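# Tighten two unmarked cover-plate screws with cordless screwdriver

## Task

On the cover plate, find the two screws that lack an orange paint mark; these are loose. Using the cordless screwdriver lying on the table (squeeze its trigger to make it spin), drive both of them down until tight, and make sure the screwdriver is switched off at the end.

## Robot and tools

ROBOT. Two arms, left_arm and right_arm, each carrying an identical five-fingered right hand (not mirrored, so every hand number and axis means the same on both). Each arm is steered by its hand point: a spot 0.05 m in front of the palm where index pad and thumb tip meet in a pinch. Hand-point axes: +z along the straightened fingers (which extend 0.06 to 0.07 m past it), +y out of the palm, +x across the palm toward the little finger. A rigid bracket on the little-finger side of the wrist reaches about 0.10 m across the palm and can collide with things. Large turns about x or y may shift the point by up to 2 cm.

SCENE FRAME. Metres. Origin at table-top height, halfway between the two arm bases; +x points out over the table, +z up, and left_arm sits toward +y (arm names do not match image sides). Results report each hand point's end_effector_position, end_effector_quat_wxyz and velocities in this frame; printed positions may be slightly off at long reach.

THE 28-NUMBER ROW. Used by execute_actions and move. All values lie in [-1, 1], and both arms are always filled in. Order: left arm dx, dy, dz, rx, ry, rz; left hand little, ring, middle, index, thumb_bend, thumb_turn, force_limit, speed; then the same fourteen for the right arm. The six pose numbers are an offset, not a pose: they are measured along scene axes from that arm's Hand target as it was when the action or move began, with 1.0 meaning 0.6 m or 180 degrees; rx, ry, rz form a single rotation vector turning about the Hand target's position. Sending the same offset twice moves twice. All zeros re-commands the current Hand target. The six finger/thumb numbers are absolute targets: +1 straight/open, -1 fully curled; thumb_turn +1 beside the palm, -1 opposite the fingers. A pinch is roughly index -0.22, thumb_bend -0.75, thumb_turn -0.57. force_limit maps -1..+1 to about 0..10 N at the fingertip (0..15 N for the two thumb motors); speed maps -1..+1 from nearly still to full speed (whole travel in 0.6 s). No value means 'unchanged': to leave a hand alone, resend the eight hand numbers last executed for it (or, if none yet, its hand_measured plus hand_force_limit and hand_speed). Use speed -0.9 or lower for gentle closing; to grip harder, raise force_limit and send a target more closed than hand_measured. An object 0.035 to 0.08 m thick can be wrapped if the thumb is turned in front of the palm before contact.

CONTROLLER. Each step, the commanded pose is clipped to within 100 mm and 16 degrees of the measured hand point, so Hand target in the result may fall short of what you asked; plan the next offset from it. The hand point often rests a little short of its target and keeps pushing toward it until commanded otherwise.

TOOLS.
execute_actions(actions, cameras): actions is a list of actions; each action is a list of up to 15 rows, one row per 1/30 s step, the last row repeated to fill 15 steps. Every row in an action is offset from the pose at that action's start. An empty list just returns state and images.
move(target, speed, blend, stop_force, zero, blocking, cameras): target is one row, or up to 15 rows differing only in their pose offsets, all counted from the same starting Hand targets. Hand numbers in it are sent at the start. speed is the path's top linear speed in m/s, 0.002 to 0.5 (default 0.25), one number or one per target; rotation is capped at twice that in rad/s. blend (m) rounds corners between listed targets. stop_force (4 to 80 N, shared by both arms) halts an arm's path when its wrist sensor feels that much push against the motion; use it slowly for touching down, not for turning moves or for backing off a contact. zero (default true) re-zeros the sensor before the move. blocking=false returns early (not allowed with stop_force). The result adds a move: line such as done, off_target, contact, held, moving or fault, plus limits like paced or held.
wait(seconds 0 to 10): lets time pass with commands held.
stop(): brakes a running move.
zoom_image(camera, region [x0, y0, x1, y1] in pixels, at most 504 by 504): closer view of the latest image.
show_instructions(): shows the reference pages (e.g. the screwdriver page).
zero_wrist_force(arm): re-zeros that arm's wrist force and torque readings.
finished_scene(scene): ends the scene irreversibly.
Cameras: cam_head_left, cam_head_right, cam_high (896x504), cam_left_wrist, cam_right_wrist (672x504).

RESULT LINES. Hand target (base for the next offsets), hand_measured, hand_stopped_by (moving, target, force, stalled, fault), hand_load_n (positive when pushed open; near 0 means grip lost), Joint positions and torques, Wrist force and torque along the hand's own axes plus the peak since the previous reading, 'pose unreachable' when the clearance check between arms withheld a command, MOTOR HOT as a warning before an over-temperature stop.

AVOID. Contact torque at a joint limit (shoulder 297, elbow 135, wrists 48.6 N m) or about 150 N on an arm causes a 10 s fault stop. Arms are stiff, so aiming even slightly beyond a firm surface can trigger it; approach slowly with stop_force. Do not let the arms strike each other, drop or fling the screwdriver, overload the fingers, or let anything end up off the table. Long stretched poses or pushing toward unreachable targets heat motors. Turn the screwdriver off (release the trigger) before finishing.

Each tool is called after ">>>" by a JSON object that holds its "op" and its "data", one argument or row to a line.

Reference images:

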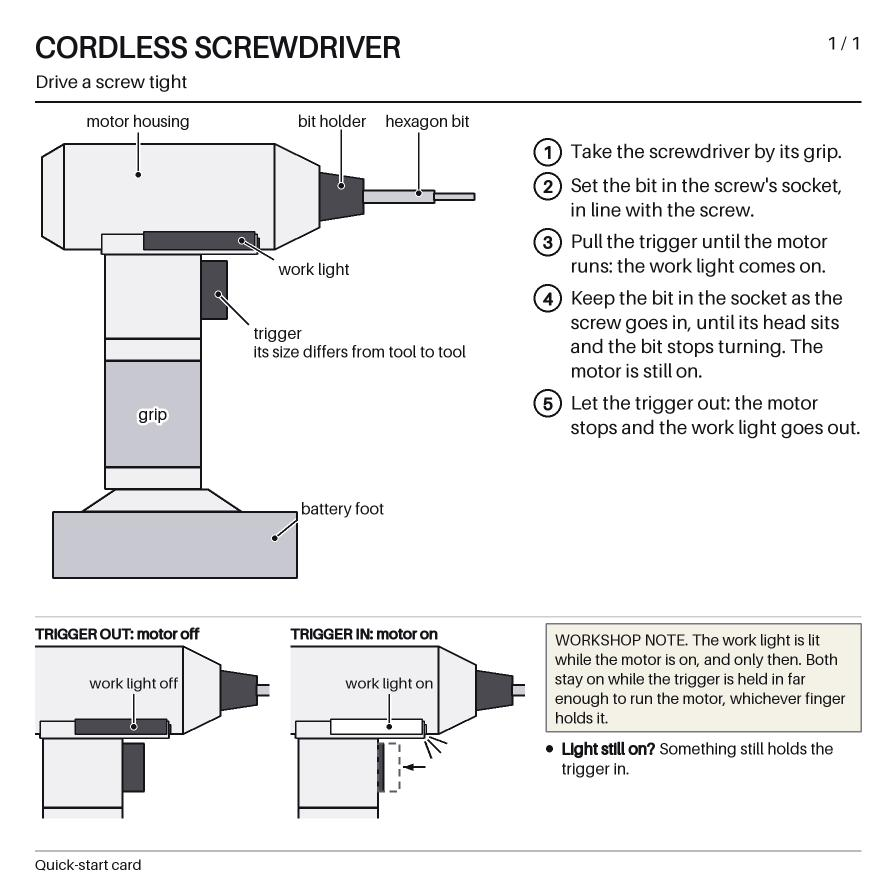

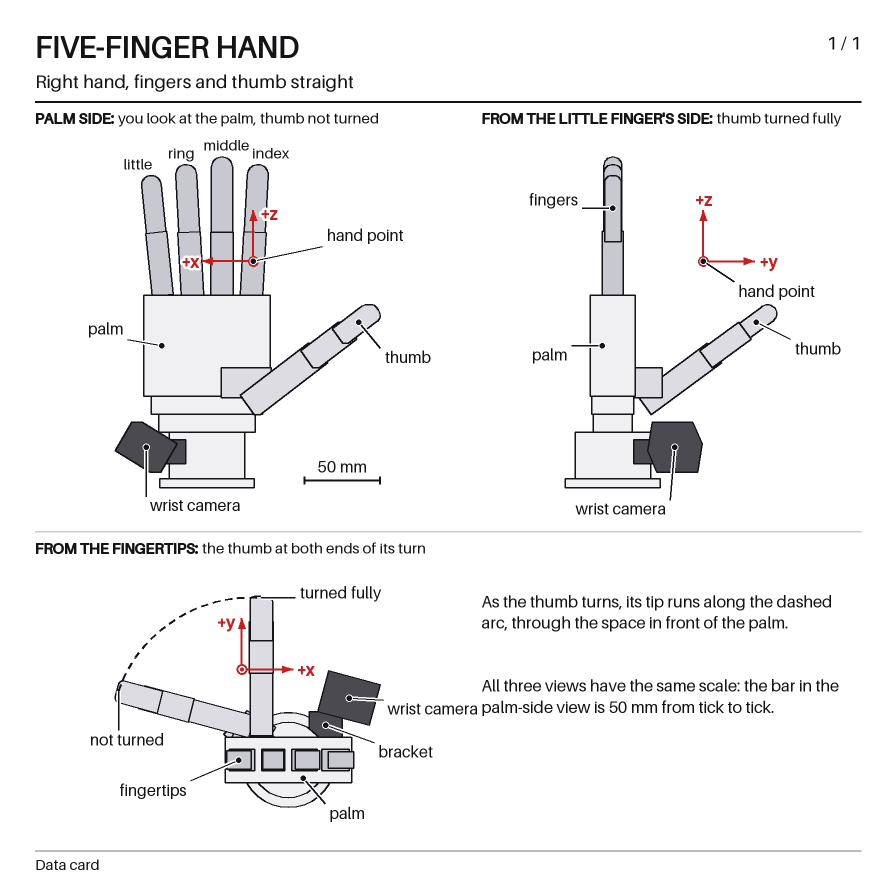

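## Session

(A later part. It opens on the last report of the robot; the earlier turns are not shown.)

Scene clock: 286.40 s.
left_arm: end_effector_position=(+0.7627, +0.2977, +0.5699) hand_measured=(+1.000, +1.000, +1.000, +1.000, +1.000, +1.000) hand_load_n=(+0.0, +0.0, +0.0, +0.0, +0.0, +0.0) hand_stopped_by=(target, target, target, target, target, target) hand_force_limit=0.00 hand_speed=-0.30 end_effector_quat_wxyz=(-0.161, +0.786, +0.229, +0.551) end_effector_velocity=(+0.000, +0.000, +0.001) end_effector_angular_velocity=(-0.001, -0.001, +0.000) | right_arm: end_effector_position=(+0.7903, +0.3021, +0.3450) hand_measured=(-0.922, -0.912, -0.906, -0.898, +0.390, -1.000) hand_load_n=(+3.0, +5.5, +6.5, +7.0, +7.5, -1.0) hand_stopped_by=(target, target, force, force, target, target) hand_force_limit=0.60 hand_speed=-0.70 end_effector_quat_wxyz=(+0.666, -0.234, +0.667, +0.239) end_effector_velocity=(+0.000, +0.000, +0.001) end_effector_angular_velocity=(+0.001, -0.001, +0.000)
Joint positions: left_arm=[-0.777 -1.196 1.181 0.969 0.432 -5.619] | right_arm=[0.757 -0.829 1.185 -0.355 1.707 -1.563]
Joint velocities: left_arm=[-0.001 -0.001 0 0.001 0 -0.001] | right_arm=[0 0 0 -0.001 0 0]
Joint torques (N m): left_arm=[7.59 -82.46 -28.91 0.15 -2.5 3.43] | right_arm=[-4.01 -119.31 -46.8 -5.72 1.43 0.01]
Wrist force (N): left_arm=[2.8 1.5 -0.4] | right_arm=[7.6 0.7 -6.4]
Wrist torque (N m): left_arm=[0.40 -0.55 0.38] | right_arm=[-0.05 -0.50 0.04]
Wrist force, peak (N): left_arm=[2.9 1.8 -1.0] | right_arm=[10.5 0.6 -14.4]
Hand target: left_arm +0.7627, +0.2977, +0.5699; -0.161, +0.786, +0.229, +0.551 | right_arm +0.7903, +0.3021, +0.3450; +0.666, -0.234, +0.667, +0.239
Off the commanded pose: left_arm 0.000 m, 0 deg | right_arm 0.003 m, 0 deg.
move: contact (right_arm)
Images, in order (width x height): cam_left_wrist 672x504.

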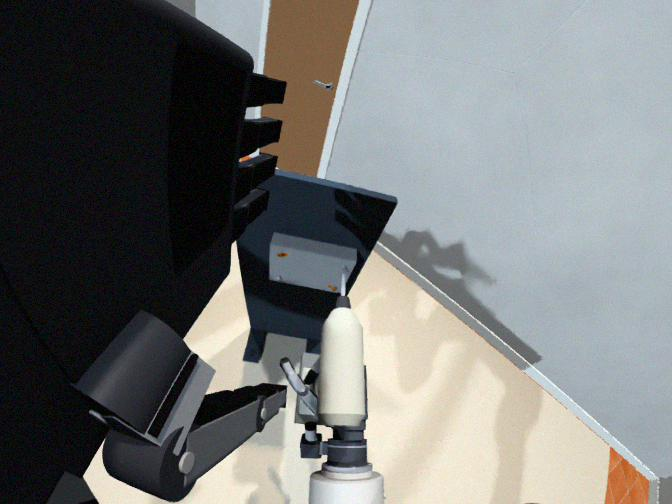

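>>> {"op": "move", "data": {
  "target": [
    [0,0,0,0,0,0,1,1,1,1,1,1,0,-0.3,-0.00104,-0.00084,0,0,0,0,-0.922,-0.914,-0.908,-0.92,0.382,-1,0.6,-0.7],
    [0,0,0,0,0,0,1,1,1,1,1,1,0,-0.3,-0.00052,-0.00149,0,0,0,0,-0.922,-0.914,-0.908,-0.92,0.382,-1,0.6,-0.7]
  ],
  "speed": 0.01,
  "cameras": []
}}

>>> {"op": "move", "data": {
  "target": [0,0,0,0,0,0,1,1,1,1,1,1,0,-0.3,0.00519,0.00419,0,0,0,0,-0.922,-0.914,-0.908,-0.92,0.382,-1,0.6,-0.7],
  "speed": 0.004,
  "stop_force": 5,
  "cameras": ["cam_left_wrist"]
}}

>>> {"op": "zoom_image", "data": {
  "camera": "cam_left_wrist",
  "region": [325, 250, 367, 285]
}}

Scene clock: 287.50 s.
left_arm: end_effector_position=(+0.7627, +0.2977, +0.5699) hand_measured=(+1.000, +1.000, +1.000, +1.000, +1.000, +1.000) hand_load_n=(+0.0, +0.0, +0.0, +0.0, +0.0, +0.0) hand_stopped_by=(target, target, target, target, target, target) hand_force_limit=0.00 hand_speed=-0.30 end_effector_quat_wxyz=(-0.161, +0.786, +0.229, +0.551) end_effector_velocity=(+0.000, +0.001, +0.000) end_effector_angular_velocity=(+0.000, +0.000, +0.001) | right_arm: end_effector_position=(+0.7899, +0.3013, +0.3450) hand_measured=(-0.922, -0.912, -0.906, -0.898, +0.390, -1.000) hand_load_n=(+2.0, +5.0, +7.0, +7.5, +7.5, +0.5) hand_stopped_by=(target, target, force, force, target, target) hand_force_limit=0.60 hand_speed=-0.70 end_effector_quat_wxyz=(+0.666, -0.234, +0.667, +0.239) end_effector_velocity=(+0.000, +0.000, +0.000) end_effector_angular_velocity=(+0.000, +0.000, +0.000)
Joint positions: left_arm=[-0.777 -1.196 1.181 0.969 0.432 -5.619] | right_arm=[0.756 -0.831 1.188 -0.357 1.706 -1.563]
Joint velocities: left_arm=[0.001 0 0 0.001 0 0] | right_arm=[0 0 0 0 0 0]
Joint torques (N m): left_arm=[5.42 -80.89 -28.81 0.59 -1.75 3.06] | right_arm=[-15.18 -122.25 -41.74 -6.61 -1.1 0.14]
Wrist force (N): left_arm=[2.3 1.4 -0.6] | right_arm=[7.6 0.4 -2.2]
Wrist torque (N m): left_arm=[0.39 -0.48 0.35] | right_arm=[-0.06 -0.33 0.09]
Wrist force, peak (N): left_arm=[3.1 1.7 -0.8] | right_arm=[9.1 1.0 -10.9]
Hand target: left_arm +0.7627, +0.2977, +0.5699; -0.161, +0.786, +0.229, +0.551 | right_arm +0.7900, +0.3012, +0.3450; +0.666, -0.234, +0.667, +0.239
Off the commanded pose: left_arm 0.000 m, 0 deg | right_arm 0.000 m, 0 deg.
move: done
No camera images: "cameras" was empty.

Scene clock: 288.47 s.
left_arm: end_effector_position=(+0.7627, +0.2977, +0.5699) hand_measured=(+1.000, +1.000, +1.000, +1.000, +1.000, +1.000) hand_load_n=(+0.0, +0.0, +0.0, +0.0, +0.0, +0.0) hand_stopped_by=(target, target, target, target, target, target) hand_force_limit=0.00 hand_speed=-0.30 end_effector_quat_wxyz=(-0.161, +0.786, +0.229, +0.551) end_effector_velocity=(+0.000, +0.001, +0.000) end_effector_angular_velocity=(-0.001, -0.001, +0.001) | right_arm: end_effector_position=(+0.7905, +0.3017, +0.3451) hand_measured=(-0.922, -0.912, -0.906, -0.898, +0.390, -1.000) hand_load_n=(+2.5, +6.0, +6.5, +7.5, +7.0, -1.0) hand_stopped_by=(target, target, force, force, target, target) hand_force_limit=0.60 hand_speed=-0.70 end_effector_quat_wxyz=(+0.666, -0.234, +0.667, +0.239) end_effector_velocity=(+0.000, +0.000, +0.000) end_effector_angular_velocity=(+0.001, -0.001, +0.000)
Joint positions: left_arm=[-0.777 -1.196 1.181 0.969 0.432 -5.619] | right_arm=[0.756 -0.83 1.186 -0.356 1.706 -1.563]
Joint velocities: left_arm=[0.001 0 0 0 0 -0.001] | right_arm=[0 0 0 -0.002 0 0]
Joint torques (N m): left_arm=[8.21 -82.47 -28.89 1.42 -1.28 2.69] | right_arm=[-5.14 -122.44 -44 -6.4 1 0.09]
Wrist force (N): left_arm=[2.8 1.4 -0.8] | right_arm=[7.7 1.8 -5.4]
Wrist torque (N m): left_arm=[0.41 -0.54 0.38] | right_arm=[-0.17 -0.46 -0.01]
Wrist force, peak (N): left_arm=[3.2 1.5 -0.9] | right_arm=[9.8 1.7 -13.6]
Hand target: left_arm +0.7627, +0.2977, +0.5699; -0.161, +0.786, +0.229, +0.551 | right_arm +0.7905, +0.3017, +0.3451; +0.666, -0.234, +0.667, +0.239
Off the commanded pose: left_arm 0.000 m, 0 deg | right_arm 0.003 m, 0 deg.
move: contact (right_arm)
Images, in order (width x height): cam_left_wrist 672x504.

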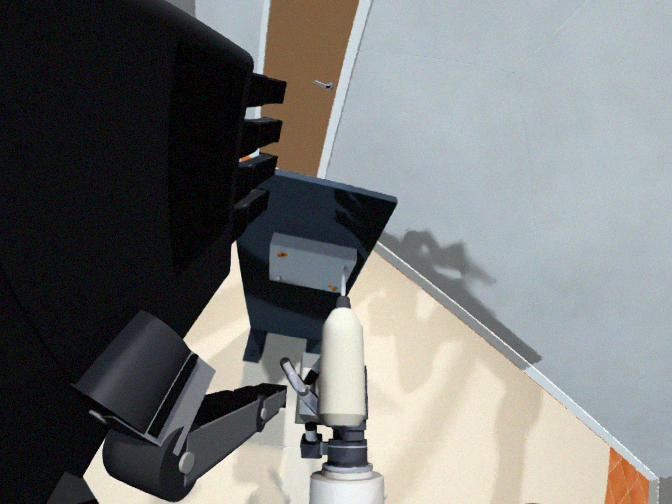

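Scaled by 12.000 from the camera's 672x504 image, which has a finer 960x720 frame.

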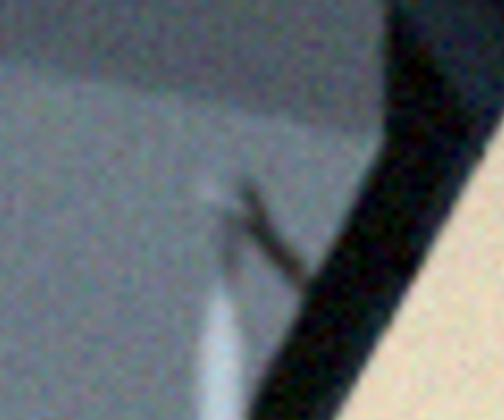

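>>> {"op": "move", "data": {
  "target": [
    [0,0,0,0,0,0,1,1,1,1,1,1,0,-0.3,-0.00104,-0.00084,0,0,0,0,-0.922,-0.914,-0.908,-0.92,0.382,-1,0.6,-0.7],
    [0,0,0,0,0,0,1,1,1,1,1,1,0,-0.3,-0.00156,-0.00019,-0.0022,0,0,0,-0.922,-0.914,-0.908,-0.92,0.382,-1,0.6,-0.7]
  ],
  "speed": 0.01,
  "cameras": []
}}

>>> {"op": "move", "data": {
  "target": [0,0,0,0,0,0,1,1,1,1,1,1,0,-0.3,0.00519,0.00419,0,0,0,0,-0.922,-0.914,-0.908,-0.92,0.382,-1,0.6,-0.7],
  "speed": 0.004,
  "stop_force": 5,
  "cameras": []
}}

>>> {"op": "move", "data": {
  "target": [
    [0,0,0,0,0,0,1,1,1,1,1,1,0,-0.3,-0.00104,-0.00084,0,0,0,0,-0.922,-0.914,-0.908,-0.92,0.382,-1,0.6,-0.7],
    [0,0,0,0,0,0,1,1,1,1,1,1,0,-0.3,-0.00104,-0.00084,-0.001,0,0,0,-0.922,-0.914,-0.908,-0.92,0.382,-1,0.6,-0.7]
  ],
  "speed": 0.01,
  "cameras": []
}}

>>> {"op": "move", "data": {
  "target": [0,0,0,0,0,0,1,1,1,1,1,1,0,-0.3,0.00519,0.00419,0,0,0,0,-0.922,-0.914,-0.908,-0.92,0.382,-1,0.6,-0.7],
  "speed": 0.004,
  "stop_force": 5,
  "cameras": ["cam_left_wrist"]
}}

>>> {"op": "zoom_image", "data": {
  "camera": "cam_left_wrist",
  "region": [325, 250, 367, 285]
}}

Scene clock: 289.97 s.
left_arm: end_effector_position=(+0.7627, +0.2977, +0.5699) hand_measured=(+1.000, +1.000, +1.000, +1.000, +1.000, +1.000) hand_load_n=(+0.0, +0.0, +0.0, +0.0, +0.0, +0.0) hand_stopped_by=(target, target, target, target, target, target) hand_force_limit=0.00 hand_speed=-0.30 end_effector_quat_wxyz=(-0.161, +0.786, +0.229, +0.551) end_effector_velocity=(+0.000, +0.000, +0.000) end_effector_angular_velocity=(-0.001, +0.000, +0.000) | right_arm: end_effector_position=(+0.7895, +0.3016, +0.3438) hand_measured=(-0.922, -0.912, -0.906, -0.898, +0.390, -1.000) hand_load_n=(+2.0, +5.5, +7.0, +8.0, +6.5, +0.5) hand_stopped_by=(target, target, force, force, target, target) hand_force_limit=0.60 hand_speed=-0.70 end_effector_quat_wxyz=(+0.666, -0.234, +0.667, +0.239) end_effector_velocity=(+0.000, +0.000, +0.001) end_effector_angular_velocity=(+0.001, -0.001, +0.000)
Joint positions: left_arm=[-0.777 -1.196 1.181 0.969 0.432 -5.619] | right_arm=[0.757 -0.83 1.188 -0.358 1.707 -1.563]
Joint velocities: left_arm=[0 0 0 0 0 -0.001] | right_arm=[0 -0.001 0 -0.001 0 0]
Joint torques (N m): left_arm=[8.18 -80.87 -29.06 2.35 -0.89 3.29] | right_arm=[12.29 -106.1 -41.92 -5.96 1.93 0.19]
Wrist force (N): left_arm=[2.8 1.6 -0.8] | right_arm=[7.7 0.0 -1.9]
Wrist torque (N m): left_arm=[0.44 -0.55 0.39] | right_arm=[-0.10 -0.27 0.10]
Wrist force, peak (N): left_arm=[3.2 1.5 -0.8] | right_arm=[8.7 2.0 -8.7]
Hand target: left_arm +0.7627, +0.2977, +0.5699; -0.161, +0.786, +0.229, +0.551 | right_arm +0.7895, +0.3016, +0.3438; +0.666, -0.234, +0.667, +0.239
Off the commanded pose: left_arm 0.000 m, 0 deg | right_arm 0.000 m, 0 deg.
move: done
No camera images: "cameras" was empty.

Scene clock: 291.13 s.
left_arm: end_effector_position=(+0.7627, +0.2977, +0.5699) hand_measured=(+1.000, +1.000, +1.000, +1.000, +1.000, +1.000) hand_load_n=(+0.0, +0.0, +0.0, +0.0, +0.0, +0.0) hand_stopped_by=(target, target, target, target, target, target) hand_force_limit=0.00 hand_speed=-0.30 end_effector_quat_wxyz=(-0.161, +0.786, +0.229, +0.551) end_effector_velocity=(-0.001, +0.000, +0.000) end_effector_angular_velocity=(+0.001, +0.001, -0.001) | right_arm: end_effector_position=(+0.7898, +0.3018, +0.3438) hand_measured=(-0.922, -0.912, -0.906, -0.898, +0.390, -1.000) hand_load_n=(+3.0, +6.0, +7.0, +7.5, +7.0, -0.5) hand_stopped_by=(target, target, force, force, target, target) hand_force_limit=0.60 hand_speed=-0.70 end_effector_quat_wxyz=(+0.666, -0.234, +0.667, +0.239) end_effector_velocity=(+0.000, +0.000, +0.001) end_effector_angular_velocity=(+0.001, -0.001, +0.000)
Joint positions: left_arm=[-0.777 -1.196 1.181 0.969 0.432 -5.619] | right_arm=[0.757 -0.829 1.187 -0.358 1.707 -1.563]
Joint velocities: left_arm=[-0.001 -0.001 0 0.001 0 0.001] | right_arm=[0 -0.001 0 0 0 0]
Joint torques (N m): left_arm=[9.53 -81.85 -30.68 2.63 -1.44 3.13] | right_arm=[6.26 -122.62 -41.82 -6.3 2.07 -0.03]
Wrist force (N): left_arm=[2.4 1.9 -0.5] | right_arm=[7.3 0.2 -3.4]
Wrist torque (N m): left_arm=[0.47 -0.49 0.38] | right_arm=[-0.01 -0.36 0.09]
Wrist force, peak (N): left_arm=[2.8 1.8 -0.7] | right_arm=[6.5 -0.1 -7.0]
Hand target: left_arm +0.7627, +0.2977, +0.5699; -0.161, +0.786, +0.229, +0.551 | right_arm +0.7898, +0.3018, +0.3438; +0.666, -0.234, +0.667, +0.239
Off the commanded pose: left_arm 0.000 m, 0 deg | right_arm 0.004 m, 0 deg.
move: contact (right_arm)
No camera images: "cameras" was empty.

Scene clock: 291.83 s.
left_arm: end_effector_position=(+0.7627, +0.2977, +0.5699) hand_measured=(+1.000, +1.000, +1.000, +1.000, +1.000, +1.000) hand_load_n=(+0.0, +0.0, +0.0, +0.0, +0.0, +0.0) hand_stopped_by=(target, target, target, target, target, target) hand_force_limit=0.00 hand_speed=-0.30 end_effector_quat_wxyz=(-0.161, +0.786, +0.229, +0.551) end_effector_velocity=(+0.000, +0.000, +0.000) end_effector_angular_velocity=(+0.000, +0.000, +0.000) | right_arm: end_effector_position=(+0.7891, +0.3013, +0.3433) hand_measured=(-0.922, -0.912, -0.906, -0.898, +0.390, -1.000) hand_load_n=(+2.0, +5.0, +7.0, +8.0, +6.5, +0.5) hand_stopped_by=(target, target, force, force, target, target) hand_force_limit=0.60 hand_speed=-0.70 end_effector_quat_wxyz=(+0.666, -0.234, +0.667, +0.239) end_effector_velocity=(+0.000, +0.000, +0.000) end_effector_angular_velocity=(+0.000, +0.000, +0.000)
Joint positions: left_arm=[-0.777 -1.196 1.181 0.969 0.432 -5.619] | right_arm=[0.757 -0.83 1.19 -0.36 1.707 -1.563]
Joint velocities: left_arm=[0 0 0 0 0 0] | right_arm=[0 0 0 -0.001 0 0]
Joint torques (N m): left_arm=[7.22 -80.97 -30.74 2.52 -1.12 2.83] | right_arm=[14.48 -104.84 -41.5 -6.1 2.09 0.03]
Wrist force (N): left_arm=[2.3 1.5 -0.7] | right_arm=[7.7 -0.1 -0.9]
Wrist torque (N m): left_arm=[0.42 -0.47 0.35] | right_arm=[-0.12 -0.19 0.09]
Wrist force, peak (N): left_arm=[2.9 1.8 -0.6] | right_arm=[8.3 0.6 -0.7]
Hand target: left_arm +0.7627, +0.2977, +0.5699; -0.161, +0.786, +0.229, +0.551 | right_arm +0.7892, +0.3013, +0.3432; +0.666, -0.234, +0.667, +0.239
Off the commanded pose: left_arm 0.000 m, 0 deg | right_arm 0.000 m, 0 deg.
move: done
No camera images: "cameras" was empty.

Scene clock: 293.10 s.
left_arm: end_effector_position=(+0.7627, +0.2977, +0.5699) hand_measured=(+1.000, +1.000, +1.000, +1.000, +1.000, +1.000) hand_load_n=(+0.0, +0.0, +0.0, +0.0, +0.0, +0.0) hand_stopped_by=(target, target, target, target, target, target) hand_force_limit=0.00 hand_speed=-0.30 end_effector_quat_wxyz=(-0.161, +0.786, +0.229, +0.551) end_effector_velocity=(+0.000, -0.001, +0.000) end_effector_angular_velocity=(-0.001, -0.001, -0.001) | right_arm: end_effector_position=(+0.7897, +0.3019, +0.3432) hand_measured=(-0.922, -0.912, -0.906, -0.898, +0.390, -1.000) hand_load_n=(+3.0, +6.0, +6.5, +7.0, +7.5, +0.0) hand_stopped_by=(target, target, force, force, target, target) hand_force_limit=0.60 hand_speed=-0.70 end_effector_quat_wxyz=(+0.666, -0.234, +0.667, +0.239) end_effector_velocity=(+0.000, +0.000, +0.001) end_effector_angular_velocity=(+0.000, +0.001, +0.000)
Joint positions: left_arm=[-0.777 -1.196 1.181 0.969 0.432 -5.619] | right_arm=[0.757 -0.829 1.188 -0.359 1.707 -1.563]
Joint velocities: left_arm=[-0.001 0 0 -0.001 0 0] | right_arm=[0 -0.001 0 0.001 0 0]
Joint torques (N m): left_arm=[7.54 -79.48 -30.31 3.61 -0.46 2.85] | right_arm=[3.44 -122.74 -42.16 -6.16 1.61 -0.14]
Wrist force (N): left_arm=[3.0 1.4 -0.9] | right_arm=[8.0 0.3 -3.2]
Wrist torque (N m): left_arm=[0.40 -0.57 0.39] | right_arm=[-0.04 -0.45 0.12]
Wrist force, peak (N): left_arm=[3.0 1.8 -0.2] | right_arm=[7.1 0.5 -6.1]
Hand target: left_arm +0.7627, +0.2977, +0.5699; -0.161, +0.786, +0.229, +0.551 | right_arm +0.7897, +0.3019, +0.3432; +0.666, -0.234, +0.667, +0.239
Off the commanded pose: left_arm 0.000 m, 0 deg | right_arm 0.003 m, 0 deg.
move: contact (right_arm)
Images, in order (width x height): cam_left_wrist 672x504.

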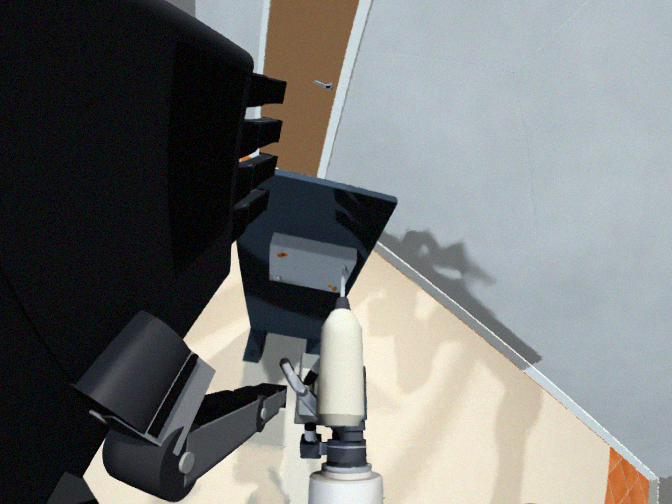

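Scaled by 12.000 from the camera's 672x504 image, which has a finer 960x720 frame.

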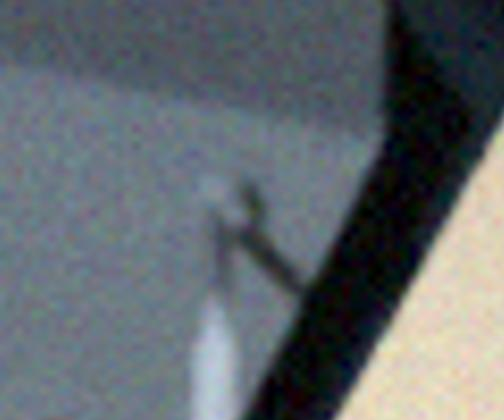

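>>> {"op": "move", "data": {
  "target": [
    [0,0,0,0,0,0,1,1,1,1,1,1,0,-0.3,-0.00104,-0.00084,0,0,0,0,-0.922,-0.914,-0.908,-0.92,0.382,-1,0.6,-0.7],
    [0,0,0,0,0,0,1,1,1,1,1,1,0,-0.3,-0.00104,-0.00084,0.005,0,0,0,-0.922,-0.914,-0.908,-0.92,0.382,-1,0.6,-0.7]
  ],
  "speed": 0.01,
  "cameras": []
}}

>>> {"op": "move", "data": {
  "target": [0,0,0,0,0,0,1,1,1,1,1,1,0,-0.3,0.00519,0.00419,0,0,0,0,-0.922,-0.914,-0.908,-0.92,0.382,-1,0.6,-0.7],
  "speed": 0.004,
  "stop_force": 5,
  "cameras": ["cam_left_wrist"]
}}

>>> {"op": "zoom_image", "data": {
  "camera": "cam_left_wrist",
  "region": [325, 250, 367, 285]
}}

Scene clock: 294.20 s.
left_arm: end_effector_position=(+0.7627, +0.2977, +0.5699) hand_measured=(+1.000, +1.000, +1.000, +1.000, +1.000, +1.000) hand_load_n=(+0.0, +0.0, +0.0, +0.0, +0.0, +0.0) hand_stopped_by=(target, target, target, target, target, target) hand_force_limit=0.00 hand_speed=-0.30 end_effector_quat_wxyz=(-0.161, +0.786, +0.229, +0.551) end_effector_velocity=(+0.000, +0.001, -0.001) end_effector_angular_velocity=(+0.000, +0.000, +0.002) | right_arm: end_effector_position=(+0.7891, +0.3014, +0.3462) hand_measured=(-0.922, -0.912, -0.906, -0.898, +0.390, -1.000) hand_load_n=(+2.0, +5.5, +7.0, +8.0, +7.0, +1.0) hand_stopped_by=(target, target, force, force, target, target) hand_force_limit=0.60 hand_speed=-0.70 end_effector_quat_wxyz=(+0.666, -0.234, +0.667, +0.239) end_effector_velocity=(+0.000, +0.000, +0.002) end_effector_angular_velocity=(+0.001, -0.001, +0.001)
Joint positions: left_arm=[-0.777 -1.196 1.181 0.969 0.432 -5.619] | right_arm=[0.757 -0.832 1.188 -0.356 1.707 -1.563]
Joint velocities: left_arm=[0.001 0.001 0 0.001 0 -0.002] | right_arm=[0 -0.001 0 0 0 0]
Joint torques (N m): left_arm=[7.4 -82.57 -29.95 4.08 -1.23 3.03] | right_arm=[14.76 -115.6 -49.85 -2.99 2.2 -0.14]
Wrist force (N): left_arm=[2.8 1.5 -0.7] | right_arm=[7.6 0.1 -0.6]
Wrist torque (N m): left_arm=[0.42 -0.54 0.38] | right_arm=[-0.12 -0.19 0.10]
Wrist force, peak (N): left_arm=[2.8 1.8 -0.9] | right_arm=[8.5 0.1 -0.7]
Hand target: left_arm +0.7627, +0.2977, +0.5699; -0.161, +0.786, +0.229, +0.551 | right_arm +0.7891, +0.3014, +0.3462; +0.666, -0.234, +0.667, +0.239
Off the commanded pose: left_arm 0.000 m, 0 deg | right_arm 0.000 m, 0 deg.
move: done
No camera images: "cameras" was empty.

Scene clock: 295.13 s.
left_arm: end_effector_position=(+0.7627, +0.2977, +0.5699) hand_measured=(+1.000, +1.000, +1.000, +1.000, +1.000, +1.000) hand_load_n=(+0.0, +0.0, +0.0, +0.0, +0.0, +0.0) hand_stopped_by=(target, target, target, target, target, target) hand_force_limit=0.00 hand_speed=-0.30 end_effector_quat_wxyz=(-0.161, +0.786, +0.229, +0.551) end_effector_velocity=(+0.000, +0.001, -0.001) end_effector_angular_velocity=(+0.000, +0.000, +0.001) | right_arm: end_effector_position=(+0.7895, +0.3018, +0.3463) hand_measured=(-0.922, -0.912, -0.906, -0.898, +0.390, -1.000) hand_load_n=(+2.0, +5.0, +7.0, +8.0, +7.0, +1.0) hand_stopped_by=(target, target, force, force, target, target) hand_force_limit=0.60 hand_speed=-0.70 end_effector_quat_wxyz=(+0.666, -0.234, +0.667, +0.239) end_effector_velocity=(+0.000, +0.000, +0.000) end_effector_angular_velocity=(+0.000, +0.000, +0.000)
Joint positions: left_arm=[-0.777 -1.196 1.181 0.969 0.432 -5.619] | right_arm=[0.757 -0.831 1.186 -0.355 1.707 -1.563]
Joint velocities: left_arm=[0.001 0.001 0 0 0 -0.001] | right_arm=[0 0 0 0 0 0]
Joint torques (N m): left_arm=[7.23 -80.47 -30.19 5.2 -0.69 3.04] | right_arm=[6.92 -123.99 -43.65 -6.62 1.69 -0.1]
Wrist force (N): left_arm=[2.8 1.3 -0.5] | right_arm=[9.1 0.0 -2.6]
Wrist torque (N m): left_arm=[0.38 -0.55 0.38] | right_arm=[-0.04 -0.23 0.15]
Wrist force, peak (N): left_arm=[2.9 1.4 -0.8] | right_arm=[8.8 1.6 -6.6]
Hand target: left_arm +0.7627, +0.2977, +0.5699; -0.161, +0.786, +0.229, +0.551 | right_arm +0.7895, +0.3018, +0.3463; +0.666, -0.234, +0.667, +0.239
Off the commanded pose: left_arm 0.000 m, 0 deg | right_arm 0.003 m, 0 deg.
move: contact (right_arm)
Images, in order (width x height): cam_left_wrist 672x504.

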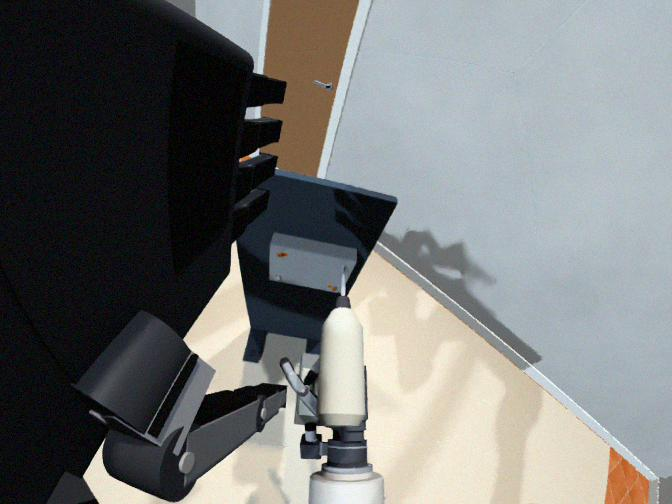

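Scaled by 12.000 from the camera's 672x504 image, which has a finer 960x720 frame.

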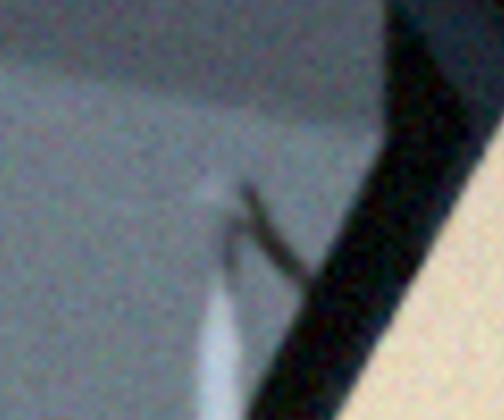

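>>> {"op": "move", "data": {
  "target": [
    [0,0,0,0,0,0,1,1,1,1,1,1,0,-0.3,-0.00104,-0.00084,0,0,0,0,-0.922,-0.914,-0.908,-0.92,0.382,-1,0.6,-0.7],
    [0,0,0,0,0,0,1,1,1,1,1,1,0,-0.3,-0.00104,-0.00084,-0.0015,0,0,0,-0.922,-0.914,-0.908,-0.92,0.382,-1,0.6,-0.7]
  ],
  "speed": 0.01,
  "cameras": []
}}

>>> {"op": "move", "data": {
  "target": [0,0,0,0,0,0,1,1,1,1,1,1,0,-0.3,0.00519,0.00419,0,0,0,0,-0.922,-0.914,-0.908,-0.92,0.382,-1,0.6,-0.7],
  "speed": 0.003,
  "stop_force": 9,
  "cameras": []
}}

>>> {"op": "move", "data": {
  "target": [0,0,0,0,0,0,1,1,1,1,1,1,0,-0.3,0.00519,0.00419,0,0,0,0,-0.922,-0.914,-0.908,-0.92,0.382,-1,0.6,-0.7],
  "speed": 0.003,
  "stop_force": 9,
  "cameras": []
}}

Scene clock: 296.50 s.
left_arm: end_effector_position=(+0.7627, +0.2977, +0.5699) hand_measured=(+1.000, +1.000, +1.000, +1.000, +1.000, +1.000) hand_load_n=(+0.0, +0.0, +0.0, +0.0, +0.0, +0.0) hand_stopped_by=(target, target, target, target, target, target) hand_force_limit=0.00 hand_speed=-0.30 end_effector_quat_wxyz=(-0.161, +0.786, +0.229, +0.551) end_effector_velocity=(+0.000, -0.001, +0.000) end_effector_angular_velocity=(-0.002, -0.002, -0.001) | right_arm: end_effector_position=(+0.7889, +0.3013, +0.3454) hand_measured=(-0.922, -0.912, -0.906, -0.898, +0.390, -1.000) hand_load_n=(+1.5, +5.5, +7.0, +8.0, +7.0, +1.0) hand_stopped_by=(target, target, force, force, target, target) hand_force_limit=0.60 hand_speed=-0.70 end_effector_quat_wxyz=(+0.666, -0.234, +0.667, +0.239) end_effector_velocity=(+0.000, +0.000, +0.001) end_effector_angular_velocity=(+0.001, -0.001, +0.000)
Joint positions: left_arm=[-0.777 -1.196 1.181 0.969 0.432 -5.619] | right_arm=[0.757 -0.832 1.189 -0.357 1.707 -1.563]
Joint velocities: left_arm=[-0.001 0 0 -0.001 0 -0.001] | right_arm=[0 0 0 -0.001 0 0]
Joint torques (N m): left_arm=[7.03 -80.19 -30.85 5.68 -0.97 2.93] | right_arm=[14.79 -104.01 -42.17 -5.92 2.01 0.02]
Wrist force (N): left_arm=[2.8 1.4 -0.8] | right_arm=[8.1 0.0 -0.6]
Wrist torque (N m): left_arm=[0.41 -0.54 0.38] | right_arm=[-0.14 -0.27 0.12]
Wrist force, peak (N): left_arm=[3.1 1.4 -0.8] | right_arm=[9.5 -0.5 -2.9]
Hand target: left_arm +0.7627, +0.2977, +0.5699; -0.161, +0.786, +0.229, +0.551 | right_arm +0.7889, +0.3013, +0.3454; +0.666, -0.234, +0.667, +0.239
Off the commanded pose: left_arm 0.000 m, 0 deg | right_arm 0.000 m, 0 deg.
move: done
No camera images: "cameras" was empty.

Scene clock: 298.07 s.
left_arm: end_effector_position=(+0.7627, +0.2977, +0.5699) hand_measured=(+1.000, +1.000, +1.000, +1.000, +1.000, +1.000) hand_load_n=(-0.5, +0.0, +0.0, +0.0, +0.0, +0.0) hand_stopped_by=(target, target, target, target, target, target) hand_force_limit=0.00 hand_speed=-0.30 end_effector_quat_wxyz=(-0.161, +0.786, +0.229, +0.551) end_effector_velocity=(+0.000, +0.000, +0.000) end_effector_angular_velocity=(-0.001, -0.001, +0.000) | right_arm: end_effector_position=(+0.7900, +0.3023, +0.3453) hand_measured=(-0.922, -0.912, -0.906, -0.898, +0.390, -1.000) hand_load_n=(+2.0, +5.5, +6.5, +7.0, +8.0, +0.0) hand_stopped_by=(target, target, force, force, target, target) hand_force_limit=0.60 hand_speed=-0.70 end_effector_quat_wxyz=(+0.666, -0.234, +0.667, +0.239) end_effector_velocity=(+0.000, +0.000, +0.000) end_effector_angular_velocity=(+0.000, +0.000, +0.000)
Joint positions: left_arm=[-0.777 -1.196 1.181 0.969 0.432 -5.619] | right_arm=[0.757 -0.829 1.185 -0.355 1.707 -1.563]
Joint velocities: left_arm=[0 0 0 -0.001 0 0] | right_arm=[0 0 0 0 0 -0.001]
Joint torques (N m): left_arm=[4.04 -79.03 -32.71 5.81 -1.03 2.57] | right_arm=[6.69 -118.83 -48.81 -6.02 1.36 -0.12]
Wrist force (N): left_arm=[2.4 1.5 -0.9] | right_arm=[8.5 0.4 -6.5]
Wrist torque (N m): left_arm=[0.43 -0.47 0.36] | right_arm=[-0.01 -0.44 0.09]
Wrist force, peak (N): left_arm=[3.2 1.6 -0.9] | right_arm=[10.7 0.3 -14.4]
Hand target: left_arm +0.7627, +0.2977, +0.5699; -0.161, +0.786, +0.229, +0.551 | right_arm +0.7900, +0.3024, +0.3453; +0.666, -0.234, +0.667, +0.239
Off the commanded pose: left_arm 0.000 m, 0 deg | right_arm 0.002 m, 0 deg.
move: contact (right_arm)
No camera images: "cameras" was empty.

Scene clock: 299.13 s.
left_arm: end_effector_position=(+0.7627, +0.2977, +0.5699) hand_measured=(+1.000, +1.000, +1.000, +1.000, +1.000, +1.000) hand_load_n=(+0.0, +0.0, +0.0, +0.0, +0.0, +0.0) hand_stopped_by=(target, target, target, target, target, target) hand_force_limit=0.00 hand_speed=-0.30 end_effector_quat_wxyz=(-0.161, +0.786, +0.229, +0.551) end_effector_velocity=(+0.000, +0.002, +0.001) end_effector_angular_velocity=(+0.001, +0.000, +0.002) | right_arm: end_effector_position=(+0.7905, +0.3029, +0.3453) hand_measured=(-0.922, -0.912, -0.906, -0.898, +0.390, -1.000) hand_load_n=(+2.0, +5.0, +6.0, +6.5, +9.0, -1.0) hand_stopped_by=(target, target, force, force, target, target) hand_force_limit=0.60 hand_speed=-0.70 end_effector_quat_wxyz=(+0.666, -0.234, +0.667, +0.239) end_effector_velocity=(+0.000, +0.000, -0.001) end_effector_angular_velocity=(+0.000, +0.000, +0.000)
Joint positions: left_arm=[-0.777 -1.196 1.181 0.969 0.432 -5.619] | right_arm=[0.757 -0.828 1.183 -0.354 1.707 -1.563]
Joint velocities: left_arm=[0.002 -0.001 0 0.001 0 0.001] | right_arm=[0 0.001 0 0 0 0]
Joint torques (N m): left_arm=[7.96 -80.61 -31.48 5.78 -0.93 2.72] | right_arm=[-3.86 -125.86 -45.77 -7.76 0.29 -0.12]
Wrist force (N): left_arm=[2.5 1.4 -0.7] | right_arm=[10.1 0.5 -10.1]
Wrist torque (N m): left_arm=[0.41 -0.50 0.37] | right_arm=[0.27 -0.48 -0.77]
Wrist force, peak (N): left_arm=[3.2 1.6 -0.6] | right_arm=[15.1 1.4 -21.1]
Hand target: left_arm +0.7627, +0.2977, +0.5699; -0.161, +0.786, +0.229, +0.551 | right_arm +0.7905, +0.3029, +0.3453; +0.666, -0.234, +0.667, +0.239
Off the commanded pose: left_arm 0.000 m, 0 deg | right_arm 0.003 m, 0 deg.
move: contact (right_arm)
No camera images: "cameras" was empty.

>>> {"op": "move", "data": {
  "target": [0,0,0,0,0,0,1,1,1,1,1,1,0,-0.3,0.00519,0.00419,0,0,0,0,-0.922,-0.914,-0.908,-0.92,0.382,-1,0.6,-0.7],
  "speed": 0.003,
  "stop_force": 9,
  "cameras": ["cam_left_wrist"]
}}

>>> {"op": "zoom_image", "data": {
  "camera": "cam_left_wrist",
  "region": [325, 250, 367, 285]
}}

Scene clock: 300.10 s.
left_arm: end_effector_position=(+0.7627, +0.2977, +0.5699) hand_measured=(+1.000, +1.000, +1.000, +1.000, +1.000, +1.000) hand_load_n=(+0.0, +0.0, +0.0, +0.0, +0.0, +0.0) hand_stopped_by=(target, target, target, target, target, target) hand_force_limit=0.00 hand_speed=-0.30 end_effector_quat_wxyz=(-0.161, +0.786, +0.229, +0.551) end_effector_velocity=(+0.000, +0.001, +0.000) end_effector_angular_velocity=(+0.001, +0.001, +0.000) | right_arm: end_effector_position=(+0.7906, +0.3030, +0.3453) hand_measured=(-0.922, -0.912, -0.906, -0.898, +0.390, -1.000) hand_load_n=(+2.0, +5.0, +6.0, +6.5, +9.0, -1.0) hand_stopped_by=(target, target, force, force, target, target) hand_force_limit=0.60 hand_speed=-0.70 end_effector_quat_wxyz=(+0.666, -0.234, +0.667, +0.239) end_effector_velocity=(+0.000, +0.000, -0.002) end_effector_angular_velocity=(-0.002, +0.002, +0.000)
Joint positions: left_arm=[-0.777 -1.196 1.181 0.969 0.432 -5.619] | right_arm=[0.757 -0.828 1.182 -0.354 1.707 -1.563]
Joint velocities: left_arm=[0.001 0 0 0 0 0.002] | right_arm=[0 0.001 0 0.001 0 0]
Joint torques (N m): left_arm=[5.8 -79.26 -33.25 5.65 -0.59 3.26] | right_arm=[-7.2 -128 -48.98 -8.96 0.44 -0.1]
Wrist force (N): left_arm=[2.6 1.4 -0.2] | right_arm=[12.9 0.3 -14.7]
Wrist torque (N m): left_arm=[0.38 -0.53 0.37] | right_arm=[0.37 -0.51 -0.62]
Wrist force, peak (N): left_arm=[3.0 1.6 -0.5] | right_arm=[13.9 0.3 -21.3]
Hand target: left_arm +0.7627, +0.2977, +0.5699; -0.161, +0.786, +0.229, +0.551 | right_arm +0.7906, +0.3030, +0.3453; +0.666, -0.234, +0.667, +0.239
Off the commanded pose: left_arm 0.000 m, 0 deg | right_arm 0.004 m, 0 deg.
move: contact (right_arm)
Images, in order (width x height): cam_left_wrist 672x504.

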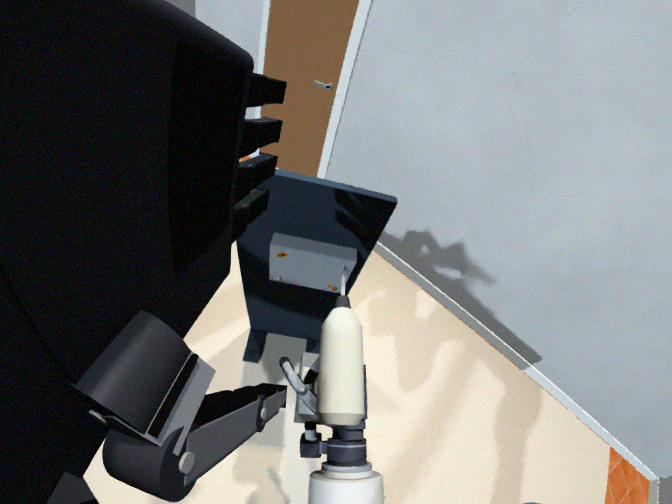

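Scaled by 12.000 from the camera's 672x504 image, which has a finer 960x720 frame.

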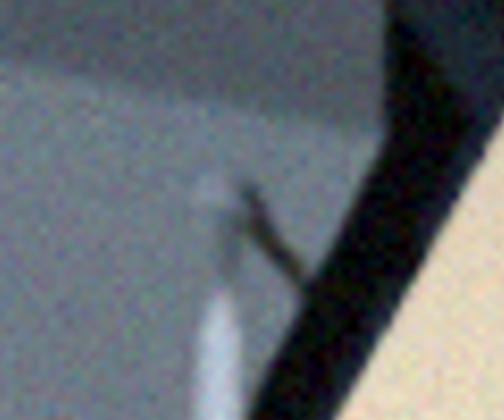

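>>> {"op": "move", "data": {
  "target": [0,0,0,0,0,0,1,1,1,1,1,1,0,-0.3,0.00519,0.00419,0,0,0,0,-0.922,-0.914,-0.908,-0.92,0.382,-1,0.6,-0.7],
  "speed": 0.003,
  "stop_force": 9,
  "cameras": []
}}

>>> {"op": "wait", "data": {
  "seconds": 0.5,
  "cameras": []
}}

Scene clock: 301.03 s.
left_arm: end_effector_position=(+0.7627, +0.2977, +0.5699) hand_measured=(+1.000, +1.000, +1.000, +1.000, +1.000, +1.000) hand_load_n=(+0.0, +0.0, +0.0, +0.0, +0.0, +0.0) hand_stopped_by=(target, target, target, target, target, target) hand_force_limit=0.00 hand_speed=-0.30 end_effector_quat_wxyz=(-0.161, +0.786, +0.229, +0.551) end_effector_velocity=(+0.000, +0.000, +0.000) end_effector_angular_velocity=(+0.000, +0.000, +0.000) | right_arm: end_effector_position=(+0.7907, +0.3031, +0.3453) hand_measured=(-0.922, -0.912, -0.906, -0.898, +0.390, -1.000) hand_load_n=(+2.0, +5.0, +5.5, +6.0, +9.5, -1.5) hand_stopped_by=(target, target, force, force, target, target) hand_force_limit=0.60 hand_speed=-0.70 end_effector_quat_wxyz=(+0.666, -0.234, +0.667, +0.239) end_effector_velocity=(+0.000, +0.000, +0.001) end_effector_angular_velocity=(+0.001, -0.001, +0.000)
Joint positions: left_arm=[-0.777 -1.196 1.181 0.969 0.432 -5.619] | right_arm=[0.757 -0.828 1.182 -0.354 1.707 -1.563]
Joint velocities: left_arm=[0 0 0 0 0.001 0] | right_arm=[0 -0.001 0 -0.001 0 0]
Joint torques (N m): left_arm=[6.42 -78.28 -32.63 5.05 -1.02 2.67] | right_arm=[-10.82 -129.45 -52.06 -10.17 -0.19 -0.16]
Wrist force (N): left_arm=[2.8 1.8 -0.6] | right_arm=[15.5 1.3 -20.8]
Wrist torque (N m): left_arm=[0.47 -0.54 0.39] | right_arm=[0.61 -0.57 -0.53]
Wrist force, peak (N): left_arm=[3.0 1.8 -0.8] | right_arm=[16.3 0.7 -27.1]
Hand target: left_arm +0.7627, +0.2977, +0.5699; -0.161, +0.786, +0.229, +0.551 | right_arm +0.7907, +0.3031, +0.3453; +0.666, -0.234, +0.667, +0.239
Off the commanded pose: left_arm 0.000 m, 0 deg | right_arm 0.004 m, 0 deg.
move: contact (right_arm)
No camera images: "cameras" was empty.

Scene clock: 301.53 s.
left_arm: end_effector_position=(+0.7627, +0.2977, +0.5699) hand_measured=(+1.000, +1.000, +1.000, +1.000, +1.000, +1.000) hand_load_n=(+0.0, +0.0, +0.0, +0.0, +0.0, +0.0) hand_stopped_by=(target, target, target, target, target, target) hand_force_limit=0.00 hand_speed=-0.30 end_effector_quat_wxyz=(-0.161, +0.786, +0.229, +0.551) end_effector_velocity=(+0.000, -0.001, +0.000) end_effector_angular_velocity=(+0.001, +0.001, -0.001) | right_arm: end_effector_position=(+0.7907, +0.3031, +0.3453) hand_measured=(-0.922, -0.912, -0.906, -0.898, +0.390, -1.000) hand_load_n=(+2.0, +5.0, +5.5, +6.5, +9.5, -1.5) hand_stopped_by=(target, target, force, force, target, target) hand_force_limit=0.60 hand_speed=-0.70 end_effector_quat_wxyz=(+0.666, -0.234, +0.667, +0.239) end_effector_velocity=(+0.000, +0.000, +0.001) end_effector_angular_velocity=(+0.001, +0.000, +0.000)
Joint positions: left_arm=[-0.777 -1.196 1.181 0.969 0.432 -5.619] | right_arm=[0.757 -0.828 1.182 -0.354 1.707 -1.563]
Joint velocities: left_arm=[-0.001 0 0 0.001 0 0] | right_arm=[0 -0.001 0 0 0 0]
Joint torques (N m): left_arm=[8.65 -81.45 -32.35 5.29 -0.66 2.84] | right_arm=[-11.62 -130.02 -53.02 -9.84 -0.09 -0.19]
Wrist force (N): left_arm=[2.8 1.5 -0.7] | right_arm=[15.3 1.1 -20.0]
Wrist torque (N m): left_arm=[0.42 -0.54 0.38] | right_arm=[0.55 -0.53 -0.55]
Wrist force, peak (N): left_arm=[3.2 1.4 -0.9] | right_arm=[15.4 1.1 -20.9]
Hand target: left_arm +0.7627, +0.2977, +0.5699; -0.161, +0.786, +0.229, +0.551 | right_arm +0.7907, +0.3031, +0.3453; +0.666, -0.234, +0.667, +0.239
Off the commanded pose: left_arm 0.000 m, 0 deg | right_arm 0.004 m, 0 deg.
wait: 0.50 s; at rest by 0.17 s
No camera images: "cameras" was empty.

>>> {"op": "move", "data": {
  "target": [0,0,0,0,0,0,1,1,1,1,1,1,0,-0.3,0,0,0,0,0,0,-0.922,-0.914,-0.908,-0.72,0.382,-1,0.6,-0.7],
  "speed": 0.01,
  "cameras": []
}}

>>> {"op": "move", "data": {
  "target": [0,0,0,0,0,0,1,1,1,1,1,1,0,-0.3,-0.01945,-0.0157,0,0,0,0,-0.922,-0.914,-0.908,-0.72,0.382,-1,0.6,-0.7],
  "speed": 0.03,
  "cameras": ["cam_left_wrist"]
}}

>>> {"op": "zoom_image", "data": {
  "camera": "cam_left_wrist",
  "region": [325, 250, 367, 285]
}}

>>> {"op": "zoom_image", "data": {
  "camera": "cam_left_wrist",
  "region": [260, 255, 302, 290]
}}

Scene clock: 302.60 s.
left_arm: end_effector_position=(+0.7627, +0.2977, +0.5699) hand_measured=(+1.000, +1.000, +1.000, +1.000, +1.000, +1.000) hand_load_n=(+0.0, +0.0, +0.0, +0.0, +0.0, +0.0) hand_stopped_by=(target, target, target, target, target, target) hand_force_limit=0.00 hand_speed=-0.30 end_effector_quat_wxyz=(-0.161, +0.786, +0.229, +0.551) end_effector_velocity=(+0.000, +0.000, +0.000) end_effector_angular_velocity=(+0.001, +0.001, -0.001) | right_arm: end_effector_position=(+0.7907, +0.3031, +0.3455) hand_measured=(-0.922, -0.912, -0.906, -0.720, +0.390, -1.000) hand_load_n=(+2.0, +5.5, +7.0, +0.5, +7.5, +0.5) hand_stopped_by=(target, target, force, target, target, target) hand_force_limit=0.60 hand_speed=-0.70 end_effector_quat_wxyz=(+0.666, -0.234, +0.667, +0.239) end_effector_velocity=(+0.000, +0.000, +0.001) end_effector_angular_velocity=(+0.001, -0.001, +0.000)
Joint positions: left_arm=[-0.777 -1.196 1.181 0.969 0.432 -5.619] | right_arm=[0.757 -0.828 1.182 -0.354 1.707 -1.563]
Joint velocities: left_arm=[0 0 0 0 0 0.001] | right_arm=[0 -0.001 0 -0.001 0 0]
Joint torques (N m): left_arm=[5.01 -83.36 -31.53 5.35 -0.79 3.13] | right_arm=[-10.72 -114.74 -49.3 -2.26 -0.04 -0.11]
Wrist force (N): left_arm=[2.5 1.6 -1.1] | right_arm=[5.3 -2.7 -1.5]
Wrist torque (N m): left_arm=[0.45 -0.50 0.38] | right_arm=[0.03 -0.36 0.11]
Wrist force, peak (N): left_arm=[3.0 1.6 -0.9] | right_arm=[15.2 -0.6 -20.5]
Hand target: left_arm +0.7627, +0.2977, +0.5699; -0.161, +0.786, +0.229, +0.551 | right_arm +0.7907, +0.3031, +0.3453; +0.666, -0.234, +0.667, +0.239
Off the commanded pose: left_arm 0.000 m, 0 deg | right_arm 0.000 m, 0 deg.
move: done
No camera images: "cameras" was empty.

Scene clock: 303.40 s.
left_arm: end_effector_position=(+0.7627, +0.2977, +0.5699) hand_measured=(+1.000, +1.000, +1.000, +1.000, +1.000, +1.000) hand_load_n=(-0.5, +0.0, +0.0, +0.0, +0.0, +0.0) hand_stopped_by=(target, target, target, target, target, target) hand_force_limit=0.00 hand_speed=-0.30 end_effector_quat_wxyz=(-0.161, +0.786, +0.229, +0.551) end_effector_velocity=(+0.000, -0.001, +0.001) end_effector_angular_velocity=(-0.002, -0.001, +0.000) | right_arm: end_effector_position=(+0.7790, +0.2937, +0.3454) hand_measured=(-0.922, -0.912, -0.906, -0.720, +0.390, -1.000) hand_load_n=(+1.0, +5.5, +9.0, +0.5, +3.5, +1.5) hand_stopped_by=(target, target, force, target, target, target) hand_force_limit=0.60 hand_speed=-0.70 end_effector_quat_wxyz=(+0.666, -0.234, +0.667, +0.239) end_effector_velocity=(+0.001, +0.001, +0.000) end_effector_angular_velocity=(+0.000, +0.000, +0.000)
Joint positions: left_arm=[-0.777 -1.196 1.181 0.969 0.432 -5.619] | right_arm=[0.759 -0.851 1.224 -0.373 1.709 -1.563]
Joint velocities: left_arm=[-0.001 -0.001 0 0 0 -0.002] | right_arm=[0 0.002 -0.003 0.002 0 0]
Joint torques (N m): left_arm=[5.95 -81.43 -32.94 5.03 -1.23 2.6] | right_arm=[7.97 -100.58 -52.14 -1.68 1.19 -0.21]
Wrist force (N): left_arm=[2.8 1.5 -0.6] | right_arm=[6.8 -0.3 -0.7]
Wrist torque (N m): left_arm=[0.41 -0.54 0.38] | right_arm=[-0.17 -0.07 0.04]
Wrist force, peak (N): left_arm=[3.0 1.7 -0.8] | right_arm=[7.5 -0.3 -0.8]
Hand target: left_arm +0.7627, +0.2977, +0.5699; -0.161, +0.786, +0.229, +0.551 | right_arm +0.7790, +0.2937, +0.3453; +0.666, -0.234, +0.667, +0.239
Off the commanded pose: left_arm 0.000 m, 0 deg | right_arm 0.000 m, 0 deg.
move: done
Images, in order (width x height): cam_left_wrist 672x504.

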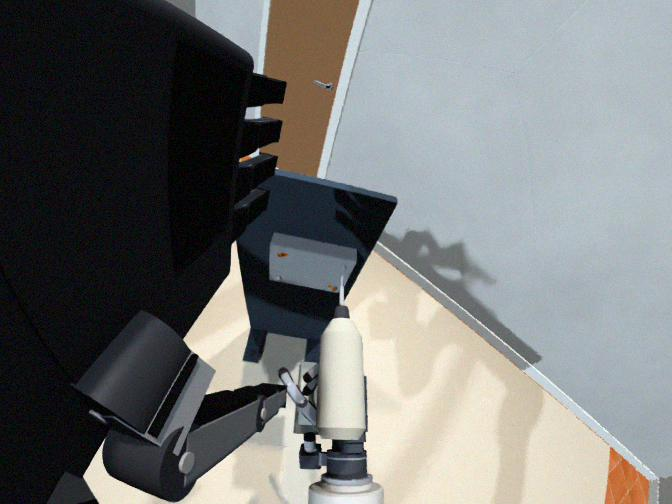

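Scaled by 12.000 from the camera's 672x504 image, which has a finer 960x720 frame.

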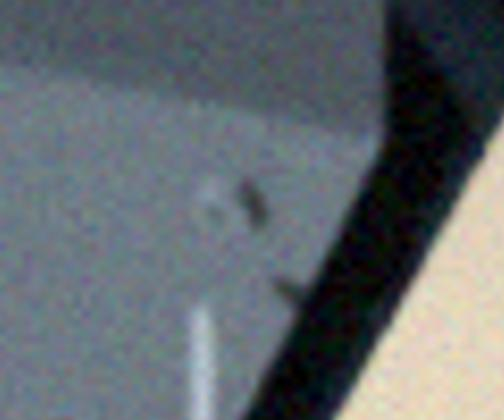

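Scaled by 12.000 from the camera's 672x504 image, which has a finer 960x720 frame.

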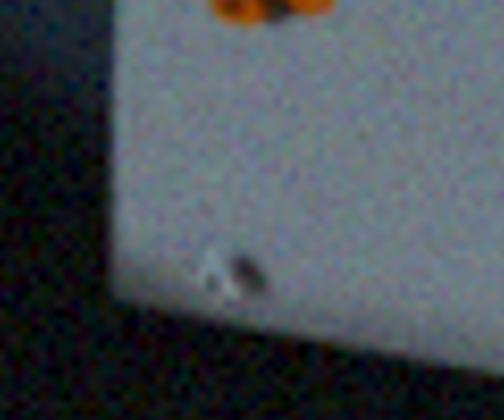

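>>> {"op": "zoom_image", "data": {
  "camera": "cam_left_wrist",
  "region": [265, 235, 307, 270]
}}

>>> {"op": "zoom_image", "data": {
  "camera": "cam_left_wrist",
  "region": [312, 270, 354, 305]
}}

>>> {"op": "zoom_image", "data": {
  "camera": "cam_left_wrist",
  "region": [337, 256, 355, 271]
}}

>>> {"op": "zoom_image", "data": {
  "camera": "cam_left_wrist",
  "region": [269, 270, 287, 285]
}}

Scaled by 12.000 from the camera's 672x504 image, which has a finer 960x720 frame.

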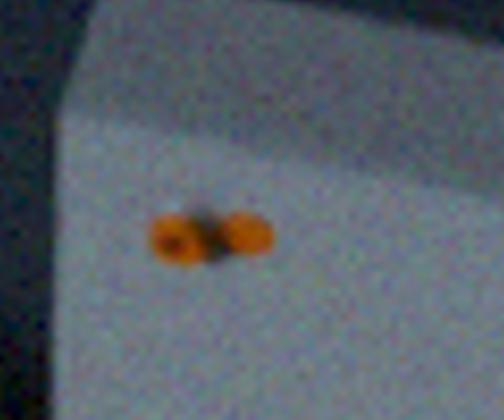

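Scaled by 12.000 from the camera's 672x504 image, which has a finer 960x720 frame.

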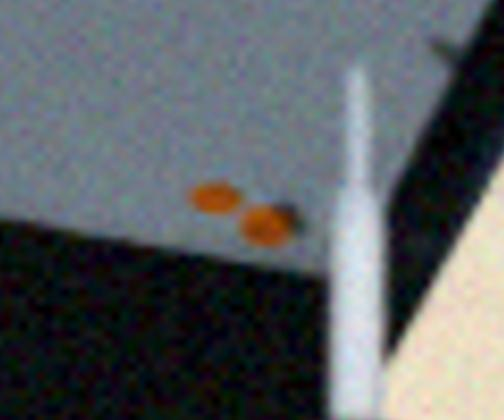

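Scaled by 28.000 from the camera's 672x504 image, which has a finer 960x720 frame.

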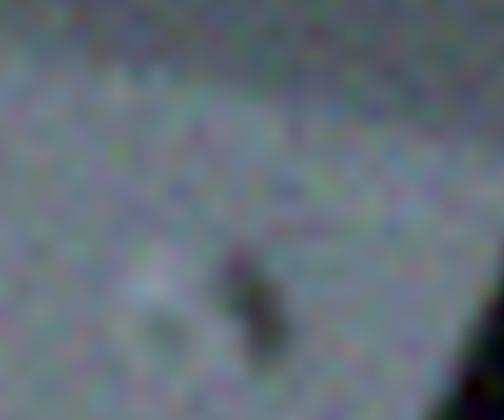

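Scaled by 28.000 from the camera's 672x504 image, which has a finer 960x720 frame.

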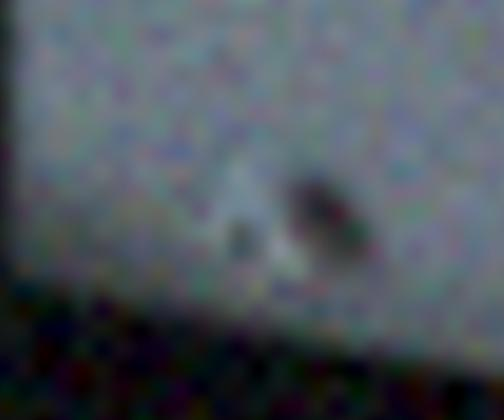

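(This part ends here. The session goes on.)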